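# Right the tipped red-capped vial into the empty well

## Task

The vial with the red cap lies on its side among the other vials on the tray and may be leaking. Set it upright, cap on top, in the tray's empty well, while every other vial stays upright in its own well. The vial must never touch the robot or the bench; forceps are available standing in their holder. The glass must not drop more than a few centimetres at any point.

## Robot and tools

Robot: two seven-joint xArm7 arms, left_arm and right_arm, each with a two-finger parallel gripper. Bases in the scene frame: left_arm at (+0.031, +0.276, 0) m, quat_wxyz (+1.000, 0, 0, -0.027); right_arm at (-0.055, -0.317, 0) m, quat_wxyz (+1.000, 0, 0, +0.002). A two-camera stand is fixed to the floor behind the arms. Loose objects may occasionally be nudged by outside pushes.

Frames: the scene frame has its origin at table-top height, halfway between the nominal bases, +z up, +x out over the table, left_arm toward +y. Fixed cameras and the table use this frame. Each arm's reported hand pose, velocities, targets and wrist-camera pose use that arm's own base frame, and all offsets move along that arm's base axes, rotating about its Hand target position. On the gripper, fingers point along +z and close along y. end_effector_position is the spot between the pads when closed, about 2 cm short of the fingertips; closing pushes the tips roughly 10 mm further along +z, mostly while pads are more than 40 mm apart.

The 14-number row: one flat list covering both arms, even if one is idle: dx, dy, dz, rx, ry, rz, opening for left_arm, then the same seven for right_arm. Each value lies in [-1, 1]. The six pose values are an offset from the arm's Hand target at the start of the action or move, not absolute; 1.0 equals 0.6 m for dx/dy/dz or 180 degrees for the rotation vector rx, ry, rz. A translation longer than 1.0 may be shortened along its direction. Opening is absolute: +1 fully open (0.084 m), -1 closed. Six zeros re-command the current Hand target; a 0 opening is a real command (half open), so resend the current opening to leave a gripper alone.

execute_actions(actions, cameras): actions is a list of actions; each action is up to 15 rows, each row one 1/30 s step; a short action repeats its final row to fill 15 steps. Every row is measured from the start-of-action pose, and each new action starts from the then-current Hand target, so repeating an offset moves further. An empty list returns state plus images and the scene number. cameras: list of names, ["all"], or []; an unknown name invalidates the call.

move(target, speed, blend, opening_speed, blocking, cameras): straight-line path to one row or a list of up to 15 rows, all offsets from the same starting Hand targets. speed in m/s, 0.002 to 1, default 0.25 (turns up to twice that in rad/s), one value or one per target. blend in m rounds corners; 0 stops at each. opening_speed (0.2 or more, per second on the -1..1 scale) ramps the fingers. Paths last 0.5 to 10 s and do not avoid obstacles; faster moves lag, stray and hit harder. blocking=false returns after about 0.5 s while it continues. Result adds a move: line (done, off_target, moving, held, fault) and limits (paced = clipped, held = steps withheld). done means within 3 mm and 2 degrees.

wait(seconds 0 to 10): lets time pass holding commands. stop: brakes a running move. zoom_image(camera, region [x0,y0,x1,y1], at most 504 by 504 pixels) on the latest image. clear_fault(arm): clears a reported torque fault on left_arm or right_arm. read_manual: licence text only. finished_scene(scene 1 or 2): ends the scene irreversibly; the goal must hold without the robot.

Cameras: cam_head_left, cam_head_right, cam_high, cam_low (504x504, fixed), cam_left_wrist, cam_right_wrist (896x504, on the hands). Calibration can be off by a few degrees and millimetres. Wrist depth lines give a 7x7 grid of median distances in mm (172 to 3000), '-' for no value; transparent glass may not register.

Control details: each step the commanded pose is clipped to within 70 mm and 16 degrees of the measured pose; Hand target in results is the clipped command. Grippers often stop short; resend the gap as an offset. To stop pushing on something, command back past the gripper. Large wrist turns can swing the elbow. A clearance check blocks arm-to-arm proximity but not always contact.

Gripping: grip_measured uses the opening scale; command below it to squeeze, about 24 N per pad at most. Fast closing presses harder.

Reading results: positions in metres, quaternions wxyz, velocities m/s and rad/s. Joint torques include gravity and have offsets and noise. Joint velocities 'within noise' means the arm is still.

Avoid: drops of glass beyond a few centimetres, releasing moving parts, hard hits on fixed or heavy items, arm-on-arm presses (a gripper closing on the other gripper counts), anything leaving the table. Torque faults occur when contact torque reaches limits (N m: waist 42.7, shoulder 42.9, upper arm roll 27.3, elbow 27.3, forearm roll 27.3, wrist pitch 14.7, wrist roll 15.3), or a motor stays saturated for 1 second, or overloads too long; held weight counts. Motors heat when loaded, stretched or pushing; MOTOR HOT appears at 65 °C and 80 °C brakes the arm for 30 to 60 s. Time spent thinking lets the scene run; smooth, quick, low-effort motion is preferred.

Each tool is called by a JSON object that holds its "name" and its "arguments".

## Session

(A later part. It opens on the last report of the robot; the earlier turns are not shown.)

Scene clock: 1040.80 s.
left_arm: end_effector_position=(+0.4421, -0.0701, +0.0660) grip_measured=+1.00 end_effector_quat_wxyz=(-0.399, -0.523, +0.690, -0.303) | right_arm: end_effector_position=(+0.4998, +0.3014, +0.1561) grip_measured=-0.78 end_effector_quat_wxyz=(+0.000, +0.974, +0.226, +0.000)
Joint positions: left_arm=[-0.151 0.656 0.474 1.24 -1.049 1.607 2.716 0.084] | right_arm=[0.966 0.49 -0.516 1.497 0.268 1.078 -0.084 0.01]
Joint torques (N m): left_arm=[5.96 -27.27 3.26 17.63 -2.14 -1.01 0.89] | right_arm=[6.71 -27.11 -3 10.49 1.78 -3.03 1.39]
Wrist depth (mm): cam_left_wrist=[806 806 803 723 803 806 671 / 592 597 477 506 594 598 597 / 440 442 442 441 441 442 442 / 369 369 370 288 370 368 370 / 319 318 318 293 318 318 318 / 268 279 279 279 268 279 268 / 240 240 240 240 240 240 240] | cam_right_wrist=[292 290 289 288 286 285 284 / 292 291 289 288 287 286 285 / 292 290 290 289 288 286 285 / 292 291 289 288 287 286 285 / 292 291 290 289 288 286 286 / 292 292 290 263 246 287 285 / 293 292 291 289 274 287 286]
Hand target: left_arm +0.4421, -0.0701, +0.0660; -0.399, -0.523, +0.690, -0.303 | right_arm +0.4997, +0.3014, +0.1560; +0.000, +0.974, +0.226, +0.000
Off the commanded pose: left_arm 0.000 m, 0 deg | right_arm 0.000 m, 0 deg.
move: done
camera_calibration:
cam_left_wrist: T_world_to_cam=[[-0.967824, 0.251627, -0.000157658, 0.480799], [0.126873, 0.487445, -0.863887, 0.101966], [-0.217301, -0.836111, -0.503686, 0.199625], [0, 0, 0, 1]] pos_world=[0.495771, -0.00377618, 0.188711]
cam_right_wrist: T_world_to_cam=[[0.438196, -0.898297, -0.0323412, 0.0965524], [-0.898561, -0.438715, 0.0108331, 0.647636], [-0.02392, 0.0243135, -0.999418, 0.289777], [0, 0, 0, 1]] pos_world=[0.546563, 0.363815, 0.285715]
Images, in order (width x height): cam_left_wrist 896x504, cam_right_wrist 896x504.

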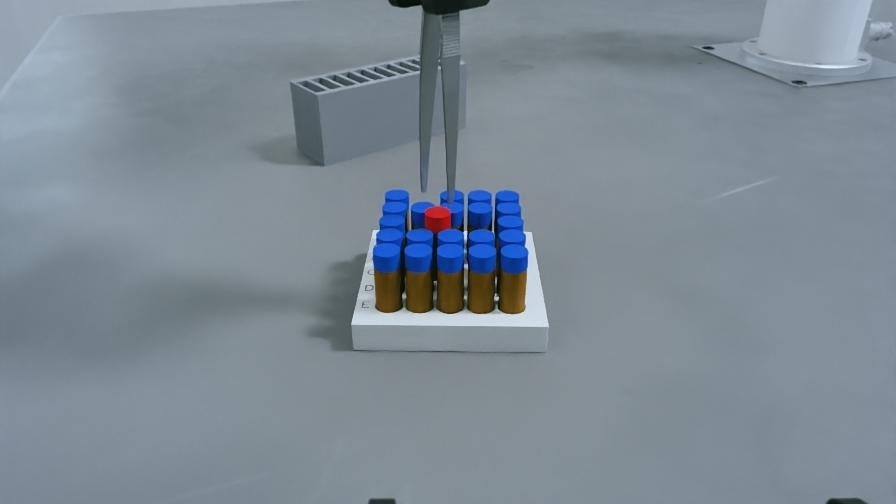

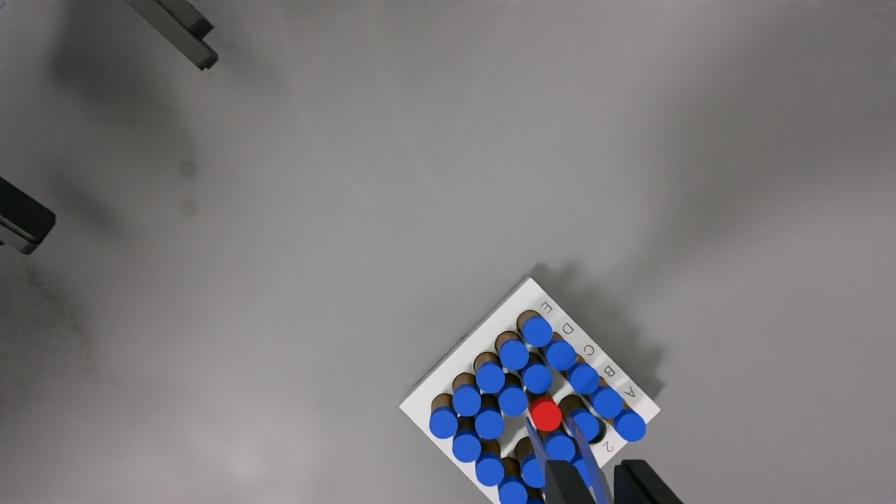

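{"name": "move", "arguments": {"target": [0,0,0,0,0,0,1.0, -0.0007,0.0002,-0.0183,0,0,0,-0.755], "speed": 0.04, "cameras": ["cam_left_wrist","cam_right_wrist"]}}

{"name": "zoom_image", "arguments": {"camera": "cam_right_wrist", "region": [460, 364, 620, 504]}}

{"name": "zoom_image", "arguments": {"camera": "cam_left_wrist", "region": [360, 120, 520, 280]}}

Scene clock: 1065.13 s.
left_arm: end_effector_position=(+0.4421, -0.0701, +0.0660) grip_measured=+1.00 end_effector_quat_wxyz=(-0.399, -0.523, +0.690, -0.303) | right_arm: end_effector_position=(+0.4993, +0.3016, +0.1451) grip_measured=-0.78 end_effector_quat_wxyz=(+0.000, +0.974, +0.226, +0.000)
Joint positions: left_arm=[-0.151 0.656 0.474 1.24 -1.049 1.607 2.716 0.084] | right_arm=[0.965 0.502 -0.512 1.481 0.276 1.052 -0.088 0.01]
Joint torques (N m): left_arm=[6.01 -27.31 3.36 17.73 -1.99 -1.11 0.85] | right_arm=[-7.05 -27.14 -3.01 10.4 1.54 -3.17 -1.23]
Wrist depth (mm): cam_left_wrist=[802 806 721 271 810 806 670 / 592 594 477 505 598 597 598 / 441 439 441 322 441 443 442 / 369 369 370 287 369 369 371 / 318 318 318 293 319 318 319 / 268 279 279 279 268 279 268 / 240 240 240 240 240 240 240] | cam_right_wrist=[281 279 278 277 275 274 274 / 281 279 279 277 276 275 273 / 280 280 279 277 276 275 274 / 280 279 279 277 276 275 274 / 281 280 279 277 276 275 274 / 282 280 279 262 236 276 275 / 282 280 279 278 263 276 275]
Hand target: left_arm +0.4421, -0.0701, +0.0660; -0.399, -0.523, +0.690, -0.303 | right_arm +0.4993, +0.3016, +0.1451; +0.000, +0.974, +0.226, +0.000
Off the commanded pose: left_arm 0.000 m, 0 deg | right_arm 0.000 m, 0 deg.
move: done
camera_calibration:
cam_left_wrist: T_world_to_cam=[[-0.967824, 0.251627, -0.000157658, 0.480799], [0.126873, 0.487445, -0.863887, 0.101966], [-0.217301, -0.836111, -0.503686, 0.199625], [0, 0, 0, 1]] pos_world=[0.495771, -0.00377618, 0.188711]
cam_right_wrist: T_world_to_cam=[[0.438196, -0.898297, -0.0323412, 0.0965516], [-0.898561, -0.438715, 0.0108331, 0.647483], [-0.02392, 0.0243135, -0.999418, 0.278769], [0, 0, 0, 1]] pos_world=[0.546163, 0.364015, 0.274715]
Images, in order (width x height): cam_left_wrist 896x504, cam_right_wrist 896x504.

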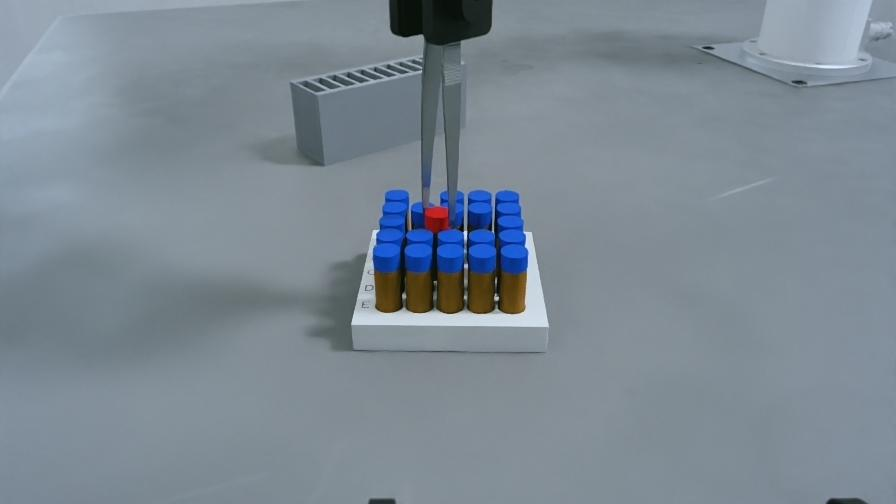

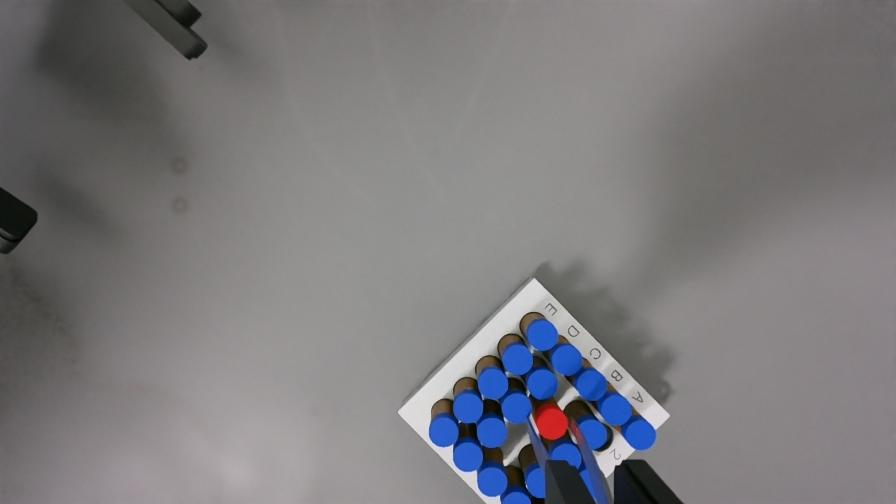

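Scaled by 3.150 from the camera's 896x504 image, which has a finer 1280x720 frame.

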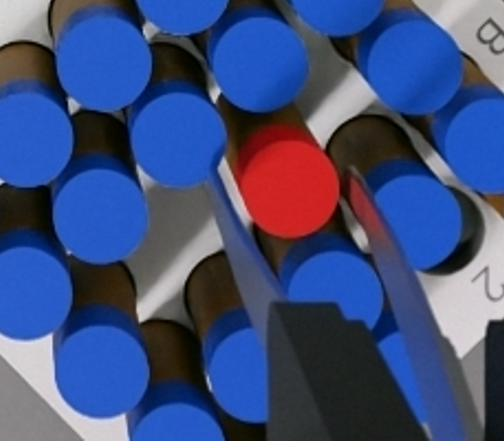

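Scaled by 3.150 from the camera's 896x504 image, which has a finer 1280x720 frame.

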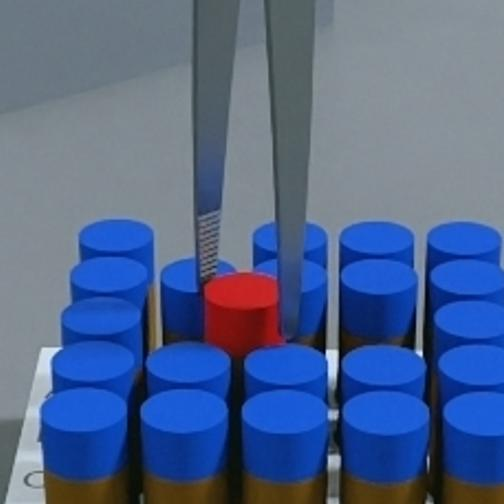

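{"name": "move", "arguments": {"target": [0,0,0,0,0,0,1.0, 0,0,0,0,0,0,-0.88], "speed": 0.04, "opening_speed": 0.2, "cameras": ["cam_left_wrist","cam_right_wrist"]}}

{"name": "zoom_image", "arguments": {"camera": "cam_right_wrist", "region": [460, 364, 620, 504]}}

{"name": "zoom_image", "arguments": {"camera": "cam_left_wrist", "region": [360, 120, 520, 280]}}

Scene clock: 1073.97 s.
left_arm: end_effector_position=(+0.4421, -0.0701, +0.0660) grip_measured=+1.00 end_effector_quat_wxyz=(-0.399, -0.523, +0.690, -0.303) | right_arm: end_effector_position=(+0.4993, +0.3015, +0.1451) grip_measured=-0.85 end_effector_quat_wxyz=(+0.000, +0.974, +0.226, +0.000)
Joint positions: left_arm=[-0.151 0.656 0.474 1.24 -1.049 1.607 2.716 0.084] | right_arm=[0.965 0.502 -0.512 1.481 0.276 1.052 -0.088 0.007]
Joint torques (N m): left_arm=[5.96 -27.25 3.39 17.68 -2.03 -1.07 0.83] | right_arm=[-7.01 -27.18 -3.15 10.38 1.62 -3.1 -1.18]
Wrist depth (mm): cam_left_wrist=[806 802 719 272 806 805 671 / 591 593 476 510 594 597 599 / 441 441 441 441 441 442 441 / 369 369 368 288 369 370 369 / 318 318 318 293 318 318 318 / 268 279 279 279 269 279 268 / 239 240 240 240 240 240 240] | cam_right_wrist=[280 278 278 277 275 274 273 / 280 279 278 277 276 275 274 / 281 280 279 277 277 275 274 / 281 280 278 277 276 276 274 / 281 280 279 278 276 275 274 / 281 280 280 262 236 276 274 / 282 281 279 264 243 276 275]
Hand target: left_arm +0.4421, -0.0701, +0.0660; -0.399, -0.523, +0.690, -0.303 | right_arm +0.4993, +0.3016, +0.1451; +0.000, +0.974, +0.226, +0.000
Off the commanded pose: left_arm 0.000 m, 0 deg | right_arm 0.000 m, 0 deg.
move: done
camera_calibration:
cam_left_wrist: T_world_to_cam=[[-0.967824, 0.251627, -0.000157658, 0.480799], [0.126873, 0.487445, -0.863887, 0.101966], [-0.217301, -0.836111, -0.503686, 0.199625], [0, 0, 0, 1]] pos_world=[0.495771, -0.00377618, 0.188711]
cam_right_wrist: T_world_to_cam=[[0.438194, -0.898297, -0.0323851, 0.0965646], [-0.898559, -0.438716, 0.010923, 0.647458], [-0.0240199, 0.0243135, -0.999416, 0.278823], [0, 0, 0, 1]] pos_world=[0.546163, 0.364015, 0.274715]
Images, in order (width x height): cam_left_wrist 896x504, cam_right_wrist 896x504.

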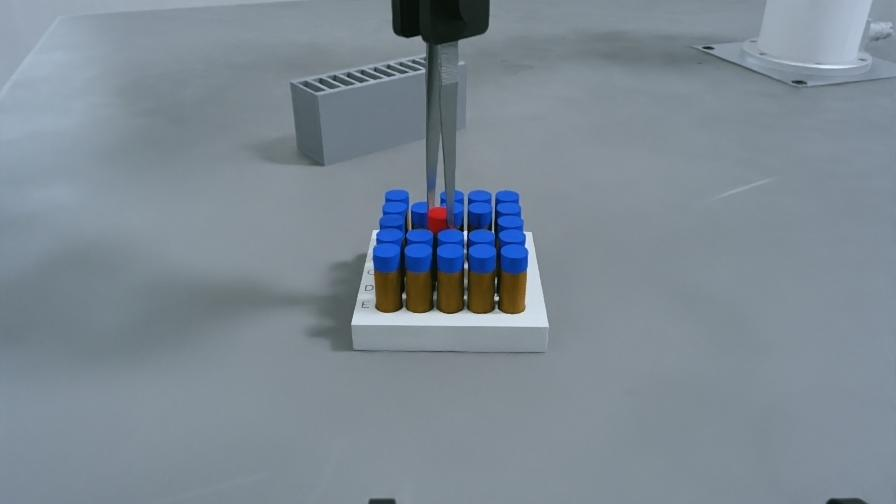

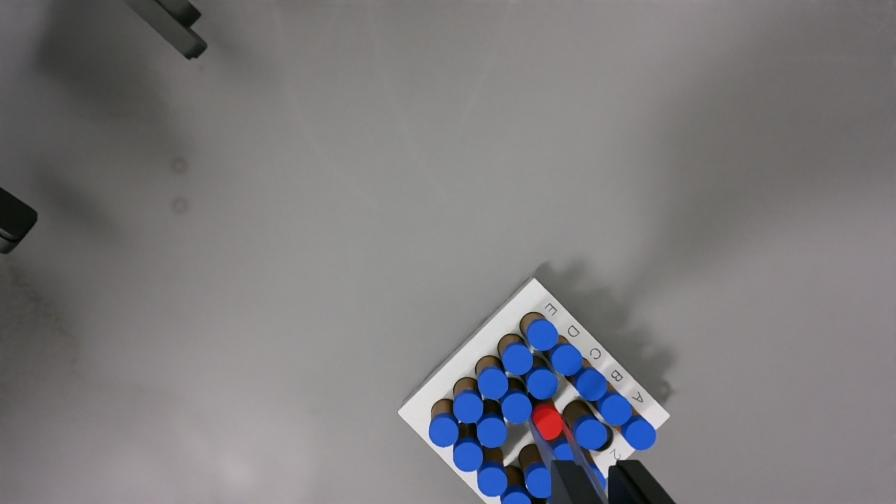

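Scaled by 3.150 from the camera's 896x504 image, which has a finer 1280x720 frame.

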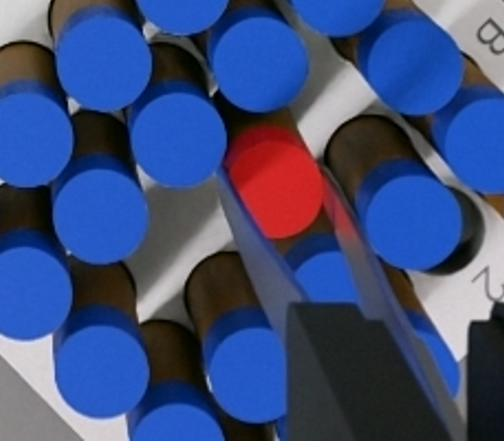

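Scaled by 3.150 from the camera's 896x504 image, which has a finer 1280x720 frame.

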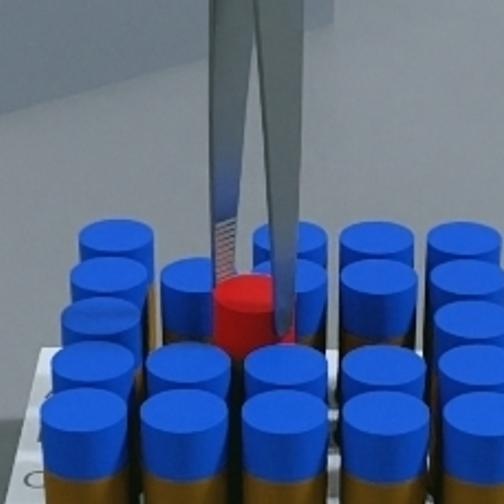

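{"name": "move", "arguments": {"target": [0,0,0,0,0,0,1.0, 0,0,0.075,0,0,0,-0.88], "speed": 0.05, "cameras": ["cam_left_wrist","cam_right_wrist","cam_low"]}}

{"name": "zoom_image", "arguments": {"camera": "cam_right_wrist", "region": [460, 344, 640, 504]}}

{"name": "zoom_image", "arguments": {"camera": "cam_left_wrist", "region": [340, 40, 540, 240]}}

{"name": "zoom_image", "arguments": {"camera": "cam_low", "region": [180, 200, 280, 300]}}

Scene clock: 1080.47 s.
left_arm: end_effector_position=(+0.4421, -0.0701, +0.0660) grip_measured=+1.00 end_effector_quat_wxyz=(-0.399, -0.523, +0.690, -0.303) | right_arm: end_effector_position=(+0.4993, +0.3016, +0.1900) grip_measured=-0.85 end_effector_quat_wxyz=(+0.000, +0.974, +0.226, +0.000)
Joint positions: left_arm=[-0.151 0.656 0.474 1.24 -1.049 1.607 2.716 0.084] | right_arm=[0.969 0.457 -0.527 1.548 0.246 1.159 -0.068 0.007]
Joint torques (N m): left_arm=[5.89 -27.25 3.34 17.65 -2.14 -1.04 0.85] | right_arm=[6.36 -37.83 -8.7 16.47 -1.32 -0.35 1.43]
Wrist depth (mm): cam_left_wrist=[803 804 808 806 807 802 673 / 594 594 478 506 594 595 598 / 441 441 441 321 441 441 442 / 369 370 370 288 369 370 370 / 317 317 317 293 318 319 319 / 268 278 279 279 268 279 268 / 240 240 240 240 240 240 240] | cam_right_wrist=[325 247 323 322 321 319 318 / 326 325 324 322 321 320 318 / 326 325 324 323 321 320 319 / 327 325 324 322 321 320 318 / 327 326 324 323 320 320 319 / 328 326 325 291 280 320 319 / 328 327 325 323 321 320 320]
Hand target: left_arm +0.4421, -0.0701, +0.0660; -0.399, -0.523, +0.690, -0.303 | right_arm +0.4993, +0.3016, +0.1901; +0.000, +0.974, +0.226, +0.000
Off the commanded pose: left_arm 0.000 m, 0 deg | right_arm 0.000 m, 0 deg.
move: done
camera_calibration:
cam_left_wrist: T_world_to_cam=[[-0.967824, 0.251627, -0.000157658, 0.480799], [0.126873, 0.487445, -0.863887, 0.101966], [-0.217301, -0.836111, -0.503686, 0.199625], [0, 0, 0, 1]] pos_world=[0.495771, -0.00377618, 0.188711]
cam_right_wrist: T_world_to_cam=[[0.438194, -0.898297, -0.0323851, 0.0980625], [-0.898559, -0.438716, 0.010923, 0.646877], [-0.0240199, 0.0243135, -0.999416, 0.323695], [0, 0, 0, 1]] pos_world=[0.546063, 0.364015, 0.319615]
Images, in order (width x height): cam_low 504x504, cam_left_wrist 896x504, cam_right_wrist 896x504.

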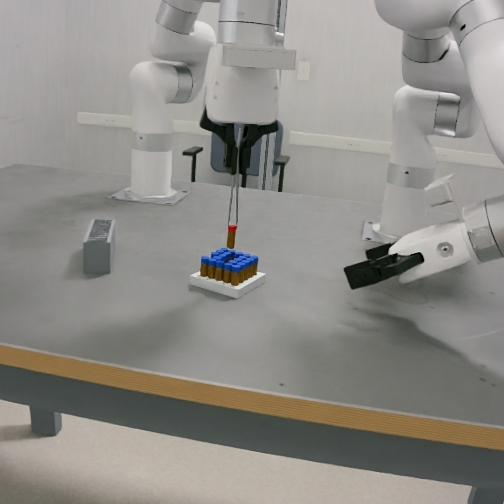

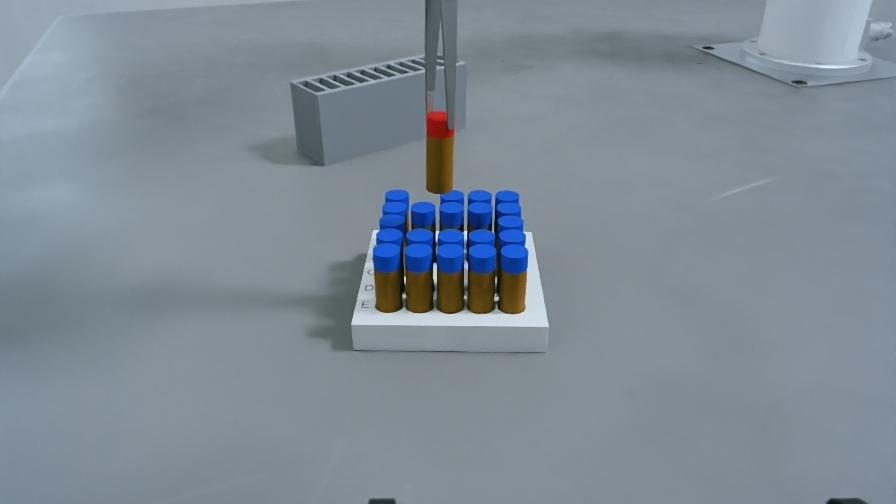

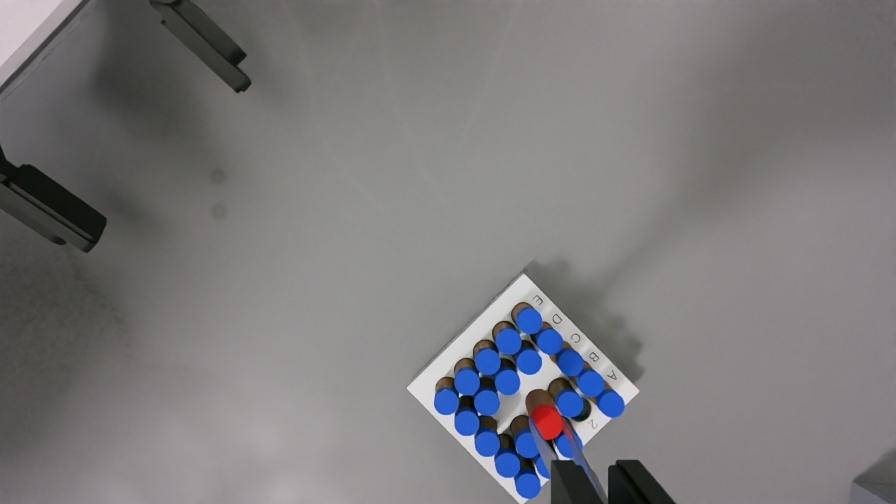

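Scaled by 2.800 from the camera's 896x504 image, which has a finer 1280x720 frame.

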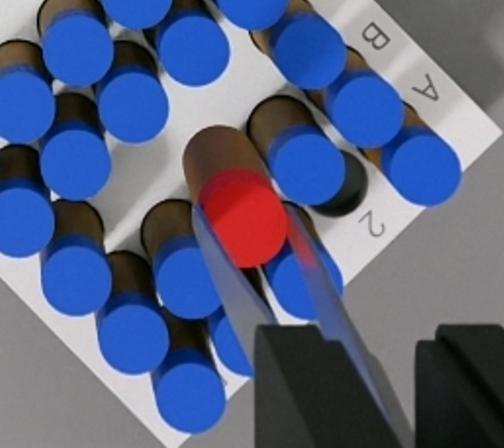

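Scaled by 2.520 from the camera's 896x504 image, which has a finer 1280x720 frame.

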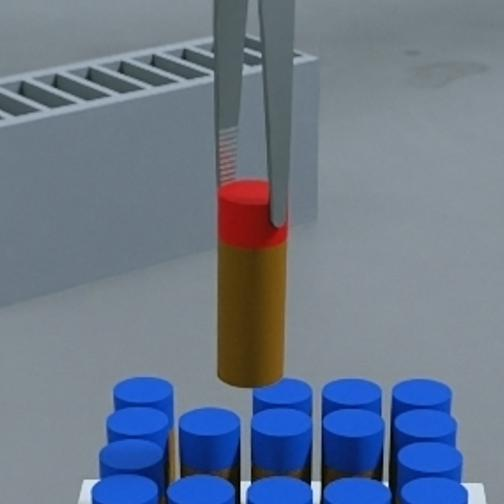

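Scaled by 5.040 from the camera's 504x504 image, which has a finer 720x720 frame.

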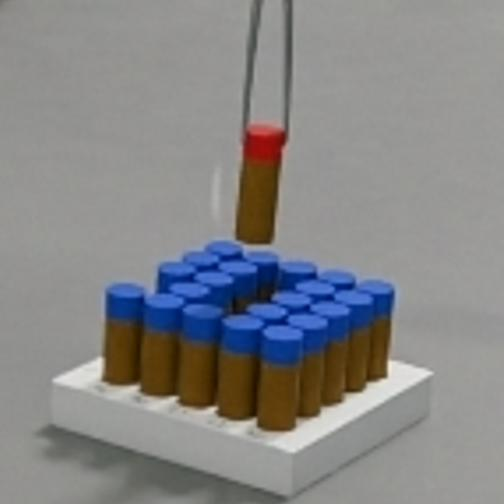

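{"name": "zoom_image", "arguments": {"camera": "cam_right_wrist", "region": [540, 360, 640, 460]}}

Scaled by 5.040 from the camera's 896x504 image, which has a finer 1280x720 frame.

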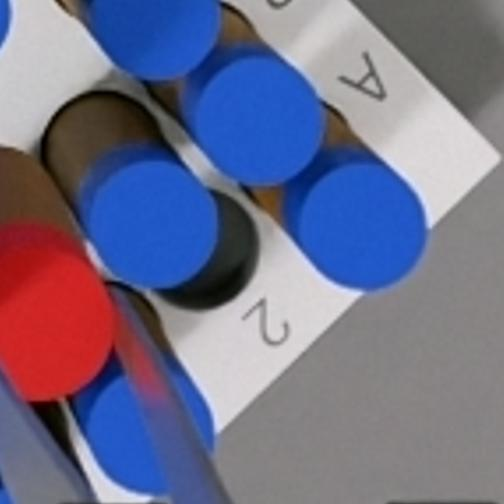

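{"name": "move", "arguments": {"target": [0,0,0,0,0,0,1.0, -0.0075,-0.0592,-0.0167,0.0158,-0.0054,0,-0.88], "speed": 0.05, "cameras": ["cam_left_wrist","cam_right_wrist","cam_low","cam_high"]}}

{"name": "zoom_image", "arguments": {"camera": "cam_right_wrist", "region": [480, 344, 620, 484]}}

{"name": "zoom_image", "arguments": {"camera": "cam_left_wrist", "region": [360, 80, 520, 240]}}

{"name": "zoom_image", "arguments": {"camera": "cam_low", "region": [180, 210, 270, 300]}}

{"name": "zoom_image", "arguments": {"camera": "cam_high", "region": [215, 235, 275, 295]}}

Scene clock: 1139.70 s.
left_arm: end_effector_position=(+0.4421, -0.0701, +0.0660) grip_measured=+1.00 end_effector_quat_wxyz=(-0.399, -0.523, +0.690, -0.303) | right_arm: end_effector_position=(+0.4948, +0.2661, +0.1800) grip_measured=-0.85 end_effector_quat_wxyz=(-0.023, +0.974, +0.226, +0.014)
Joint positions: left_arm=[-0.151 0.656 0.474 1.24 -1.049 1.607 2.716 0.084] | right_arm=[0.956 0.359 -0.545 1.375 0.257 1.042 -0.141 0.007]
Joint torques (N m): left_arm=[5.85 -27.13 3.51 17.56 -2 -0.94 0.87] | right_arm=[-6.92 -35.05 -7.73 10.7 1.63 -3.15 -1.27]
Wrist depth (mm): cam_left_wrist=[803 808 803 802 806 803 667 / 596 594 475 507 593 596 593 / 441 440 442 442 442 442 441 / 369 369 369 287 369 370 370 / 318 318 318 294 319 318 318 / 267 279 279 279 268 279 268 / 240 240 240 240 240 240 240] | cam_right_wrist=[333 327 324 320 317 313 309 / 331 327 323 319 316 311 308 / 329 325 322 318 314 311 307 / 328 324 321 316 314 310 306 / 328 323 320 275 312 308 305 / 327 323 319 274 309 307 304 / 325 322 317 - 310 306 303]
Hand target: left_arm +0.4421, -0.0701, +0.0660; -0.399, -0.523, +0.690, -0.303 | right_arm +0.4948, +0.2660, +0.1800; -0.023, +0.974, +0.226, +0.014
Off the commanded pose: left_arm 0.000 m, 0 deg | right_arm 0.000 m, 0 deg.
move: done
camera_calibration:
cam_left_wrist: T_world_to_cam=[[-0.967824, 0.251627, -0.000157658, 0.480799], [0.126873, 0.487445, -0.863887, 0.101966], [-0.217301, -0.836111, -0.503686, 0.199625], [0, 0, 0, 1]] pos_world=[0.495771, -0.00377618, 0.188711]
cam_right_wrist: T_world_to_cam=[[0.439077, -0.895767, -0.069372, 0.0733522], [-0.898422, -0.438357, -0.0261004, 0.633942], [-0.00702982, 0.0737855, -0.997249, 0.292537], [0, 0, 0, 1]] pos_world=[0.539397, 0.322014, 0.313367]
Images, in order (width x height): cam_high 504x504, cam_low 504x504, cam_left_wrist 896x504, cam_right_wrist 896x504.

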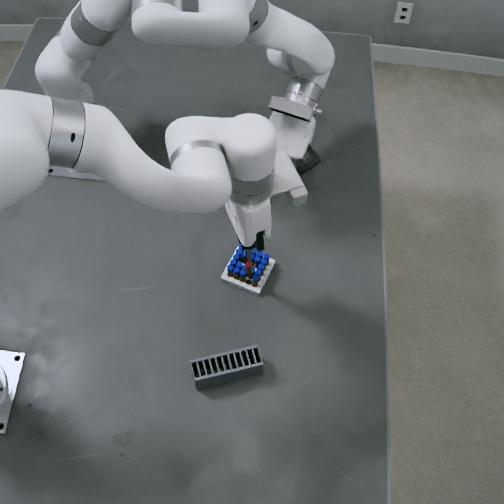

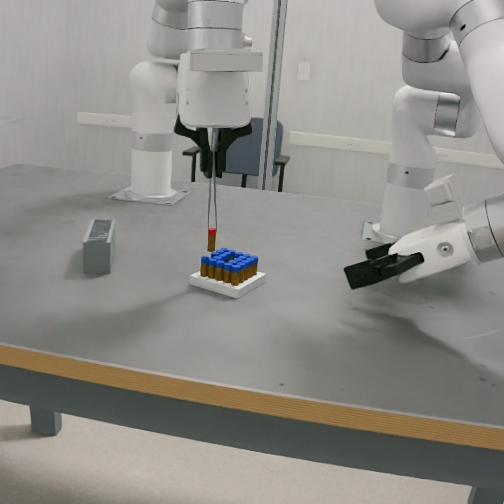

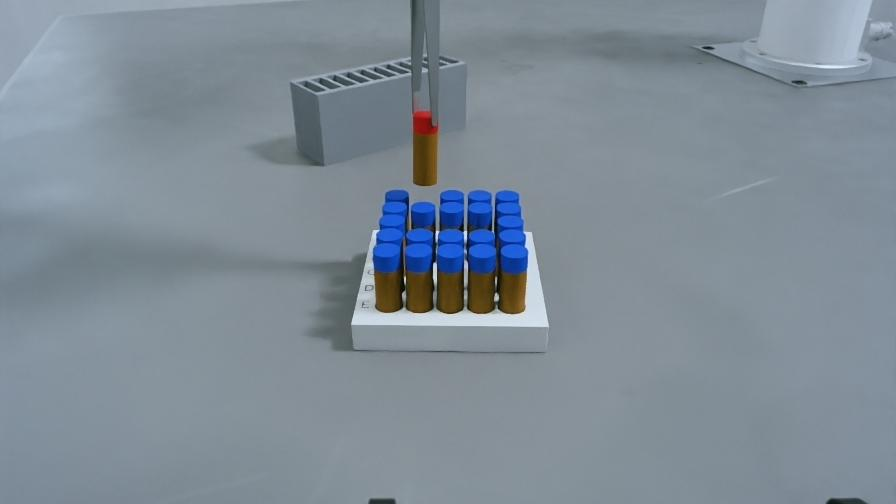

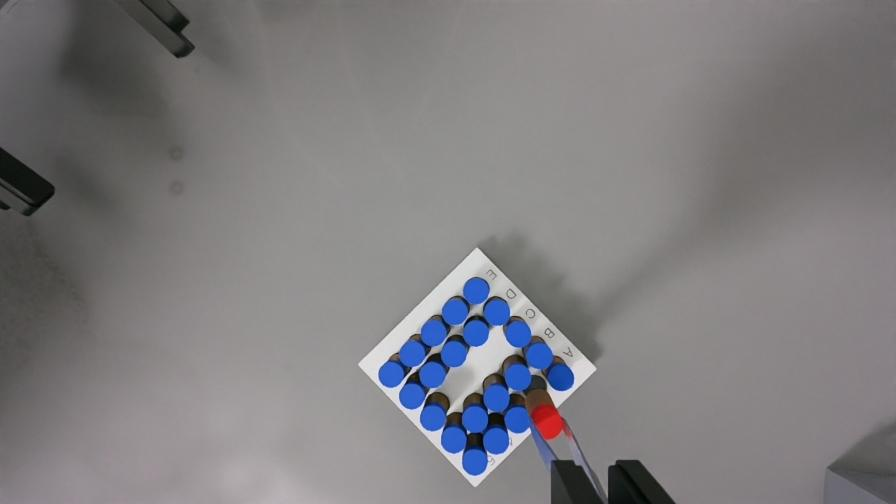

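Scaled by 3.600 from the camera's 896x504 image, which has a finer 1280x720 frame.

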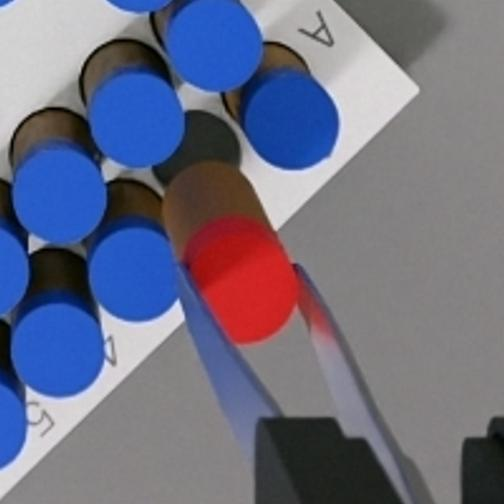

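Scaled by 3.150 from the camera's 896x504 image, which has a finer 1280x720 frame.

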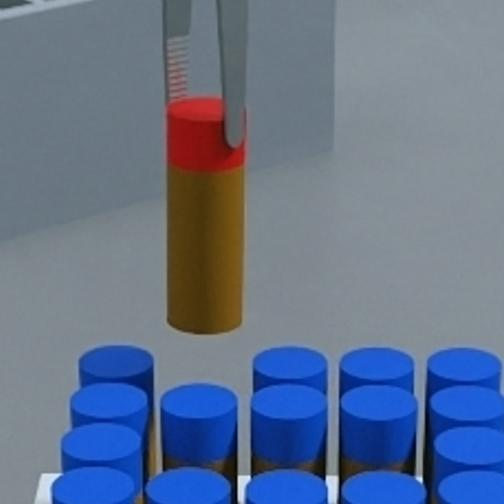

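Scaled by 5.600 from the camera's 504x504 image, which has a finer 720x720 frame.

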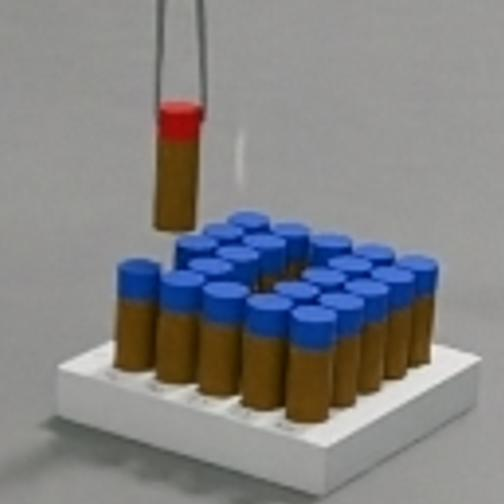

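Scaled by 8.400 from the camera's 504x504 image, which has a finer 720x720 frame.

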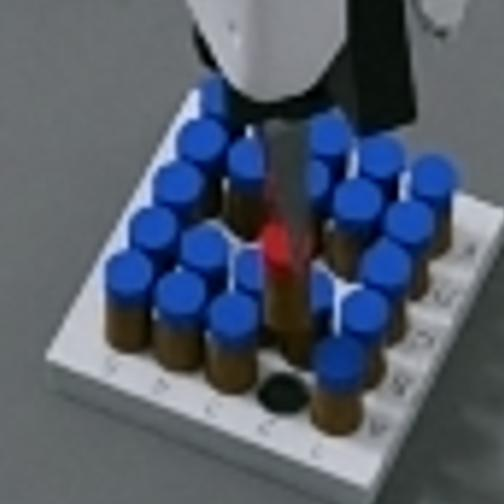

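{"name": "move", "arguments": {"target": [0,0,0,0,0,0,1.0, 0,-0.0014,-0.04,0,0,0,-0.88], "speed": 0.04, "cameras": ["cam_left_wrist","cam_right_wrist","cam_low","cam_high"]}}

{"name": "zoom_image", "arguments": {"camera": "cam_right_wrist", "region": [480, 344, 620, 484]}}

{"name": "zoom_image", "arguments": {"camera": "cam_left_wrist", "region": [360, 120, 520, 280]}}

{"name": "zoom_image", "arguments": {"camera": "cam_low", "region": [185, 225, 265, 305]}}

{"name": "zoom_image", "arguments": {"camera": "cam_high", "region": [215, 235, 275, 295]}}

Scene clock: 1168.10 s.
left_arm: end_effector_position=(+0.4421, -0.0701, +0.0660) grip_measured=+1.00 end_effector_quat_wxyz=(-0.399, -0.523, +0.690, -0.303) | right_arm: end_effector_position=(+0.4948, +0.2652, +0.1561) grip_measured=-0.85 end_effector_quat_wxyz=(-0.023, +0.974, +0.226, +0.014)
Joint positions: left_arm=[-0.151 0.656 0.474 1.24 -1.049 1.607 2.716 0.084] | right_arm=[0.95 0.386 -0.536 1.339 0.279 0.984 -0.158 0.007]
Joint torques (N m): left_arm=[5.72 -27.21 3.43 17.6 -2.01 -1.09 0.86] | right_arm=[-7.14 -23.89 -1.99 10.4 1.75 -3.15 -1.14]
Wrist depth (mm): cam_left_wrist=[803 803 801 807 807 806 670 / 591 595 477 506 594 595 595 / 441 441 441 326 442 443 441 / 369 370 369 287 369 370 371 / 318 318 318 293 318 318 318 / 268 279 279 279 268 280 268 / 240 240 240 240 240 240 240] | cam_right_wrist=[308 303 300 296 293 289 285 / 306 303 299 295 292 288 285 / 305 301 298 294 291 287 284 / 304 301 297 293 290 286 282 / 302 299 296 253 288 285 282 / 302 298 295 250 286 284 281 / 300 297 293 291 286 283 279]
Hand target: left_arm +0.4421, -0.0701, +0.0660; -0.399, -0.523, +0.690, -0.303 | right_arm +0.4948, +0.2652, +0.1560; -0.023, +0.974, +0.226, +0.014
Off the commanded pose: left_arm 0.000 m, 0 deg | right_arm 0.000 m, 0 deg.
move: done
camera_calibration:
cam_left_wrist: T_world_to_cam=[[-0.967824, 0.251627, -0.000157658, 0.480799], [0.126873, 0.487445, -0.863887, 0.101966], [-0.217301, -0.836111, -0.503686, 0.199625], [0, 0, 0, 1]] pos_world=[0.495771, -0.00377618, 0.188711]
cam_right_wrist: T_world_to_cam=[[0.439082, -0.895758, -0.0694613, 0.0709081], [-0.89842, -0.438359, -0.0261444, 0.632936], [-0.00702992, 0.0738849, -0.997242, 0.268736], [0, 0, 0, 1]] pos_world=[0.539397, 0.321114, 0.289467]
Images, in order (width x height): cam_high 504x504, cam_low 504x504, cam_left_wrist 896x504, cam_right_wrist 896x504.

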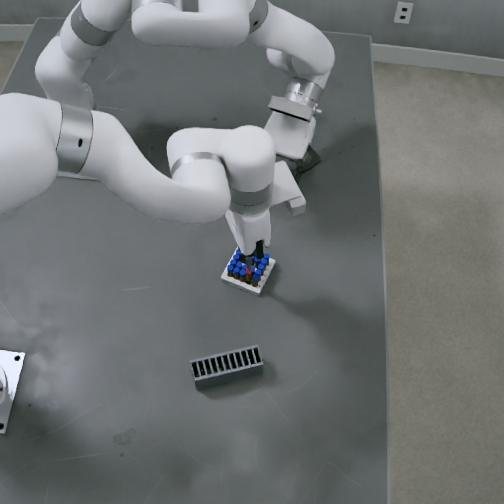

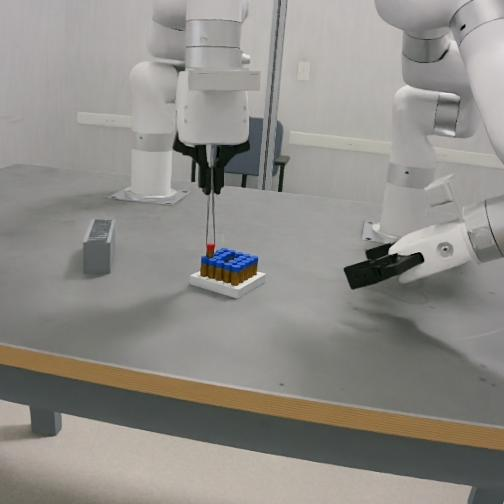

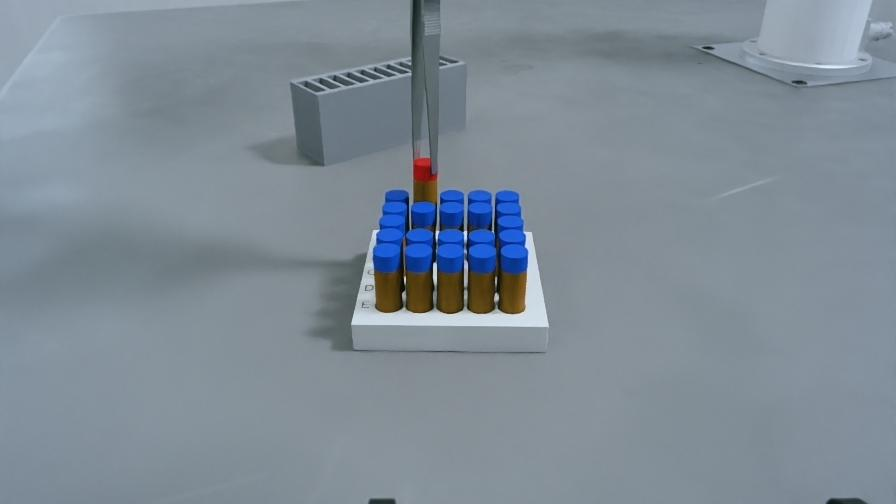

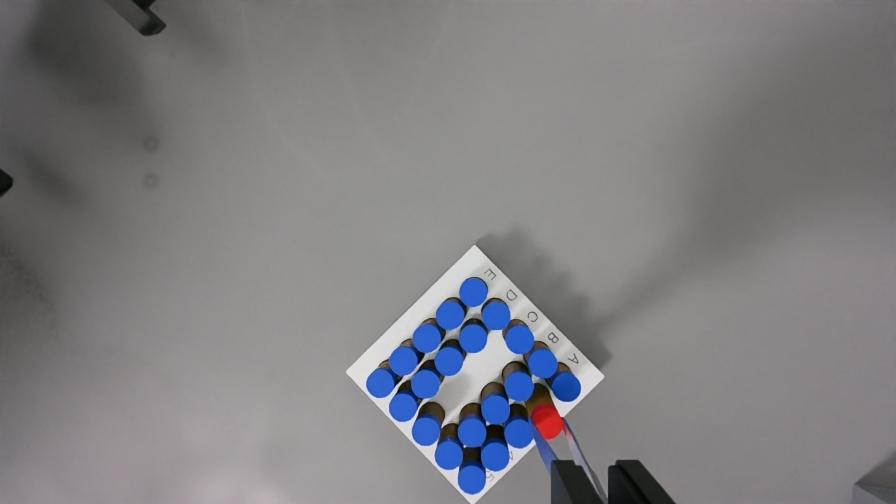

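Scaled by 3.600 from the camera's 896x504 image, which has a finer 1280x720 frame.

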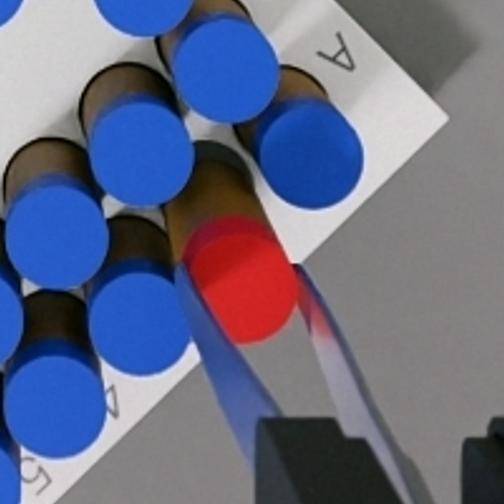

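Scaled by 3.150 from the camera's 896x504 image, which has a finer 1280x720 frame.

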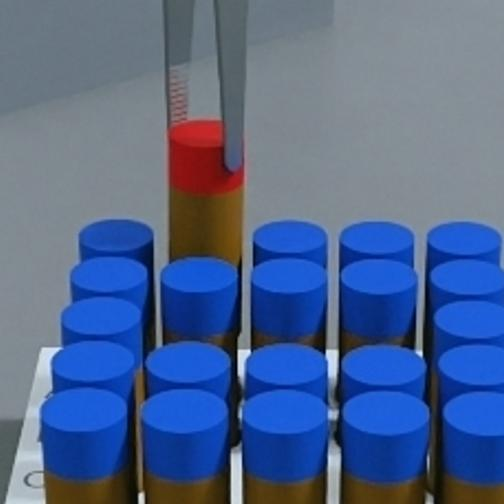

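Scaled by 6.300 from the camera's 504x504 image, which has a finer 720x720 frame.

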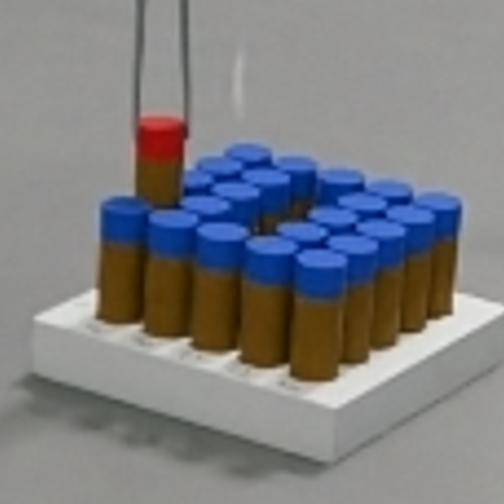

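Scaled by 8.400 from the camera's 504x504 image, which has a finer 720x720 frame.

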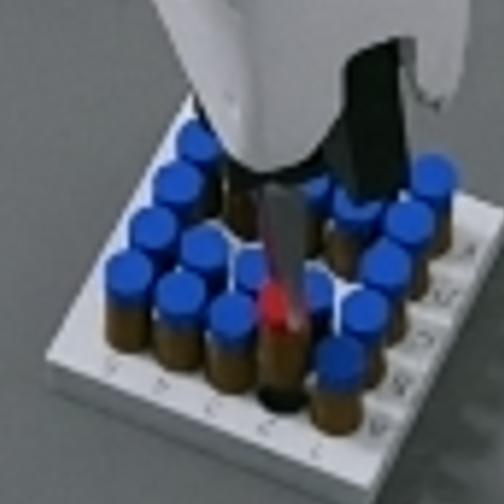

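{"name": "zoom_image", "arguments": {"camera": "cam_right_wrist", "region": [500, 360, 580, 440]}}

{"name": "zoom_image", "arguments": {"camera": "cam_high", "region": [235, 260, 265, 290]}}

Scaled by 6.300 from the camera's 896x504 image, which has a finer 1280x720 frame.

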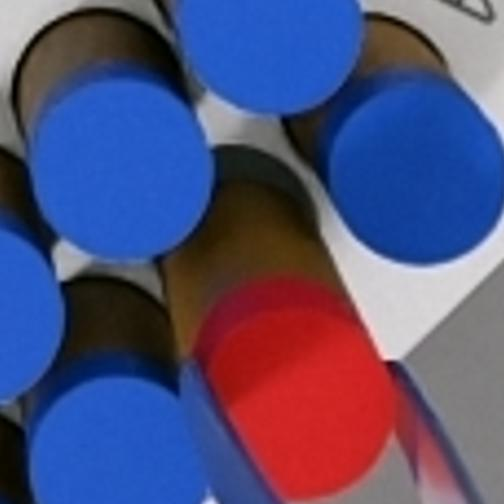

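Scaled by 16.800 from the camera's 504x504 image, which has a finer 720x720 frame.

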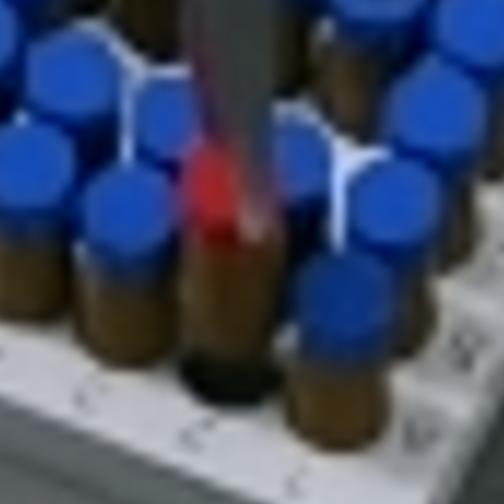

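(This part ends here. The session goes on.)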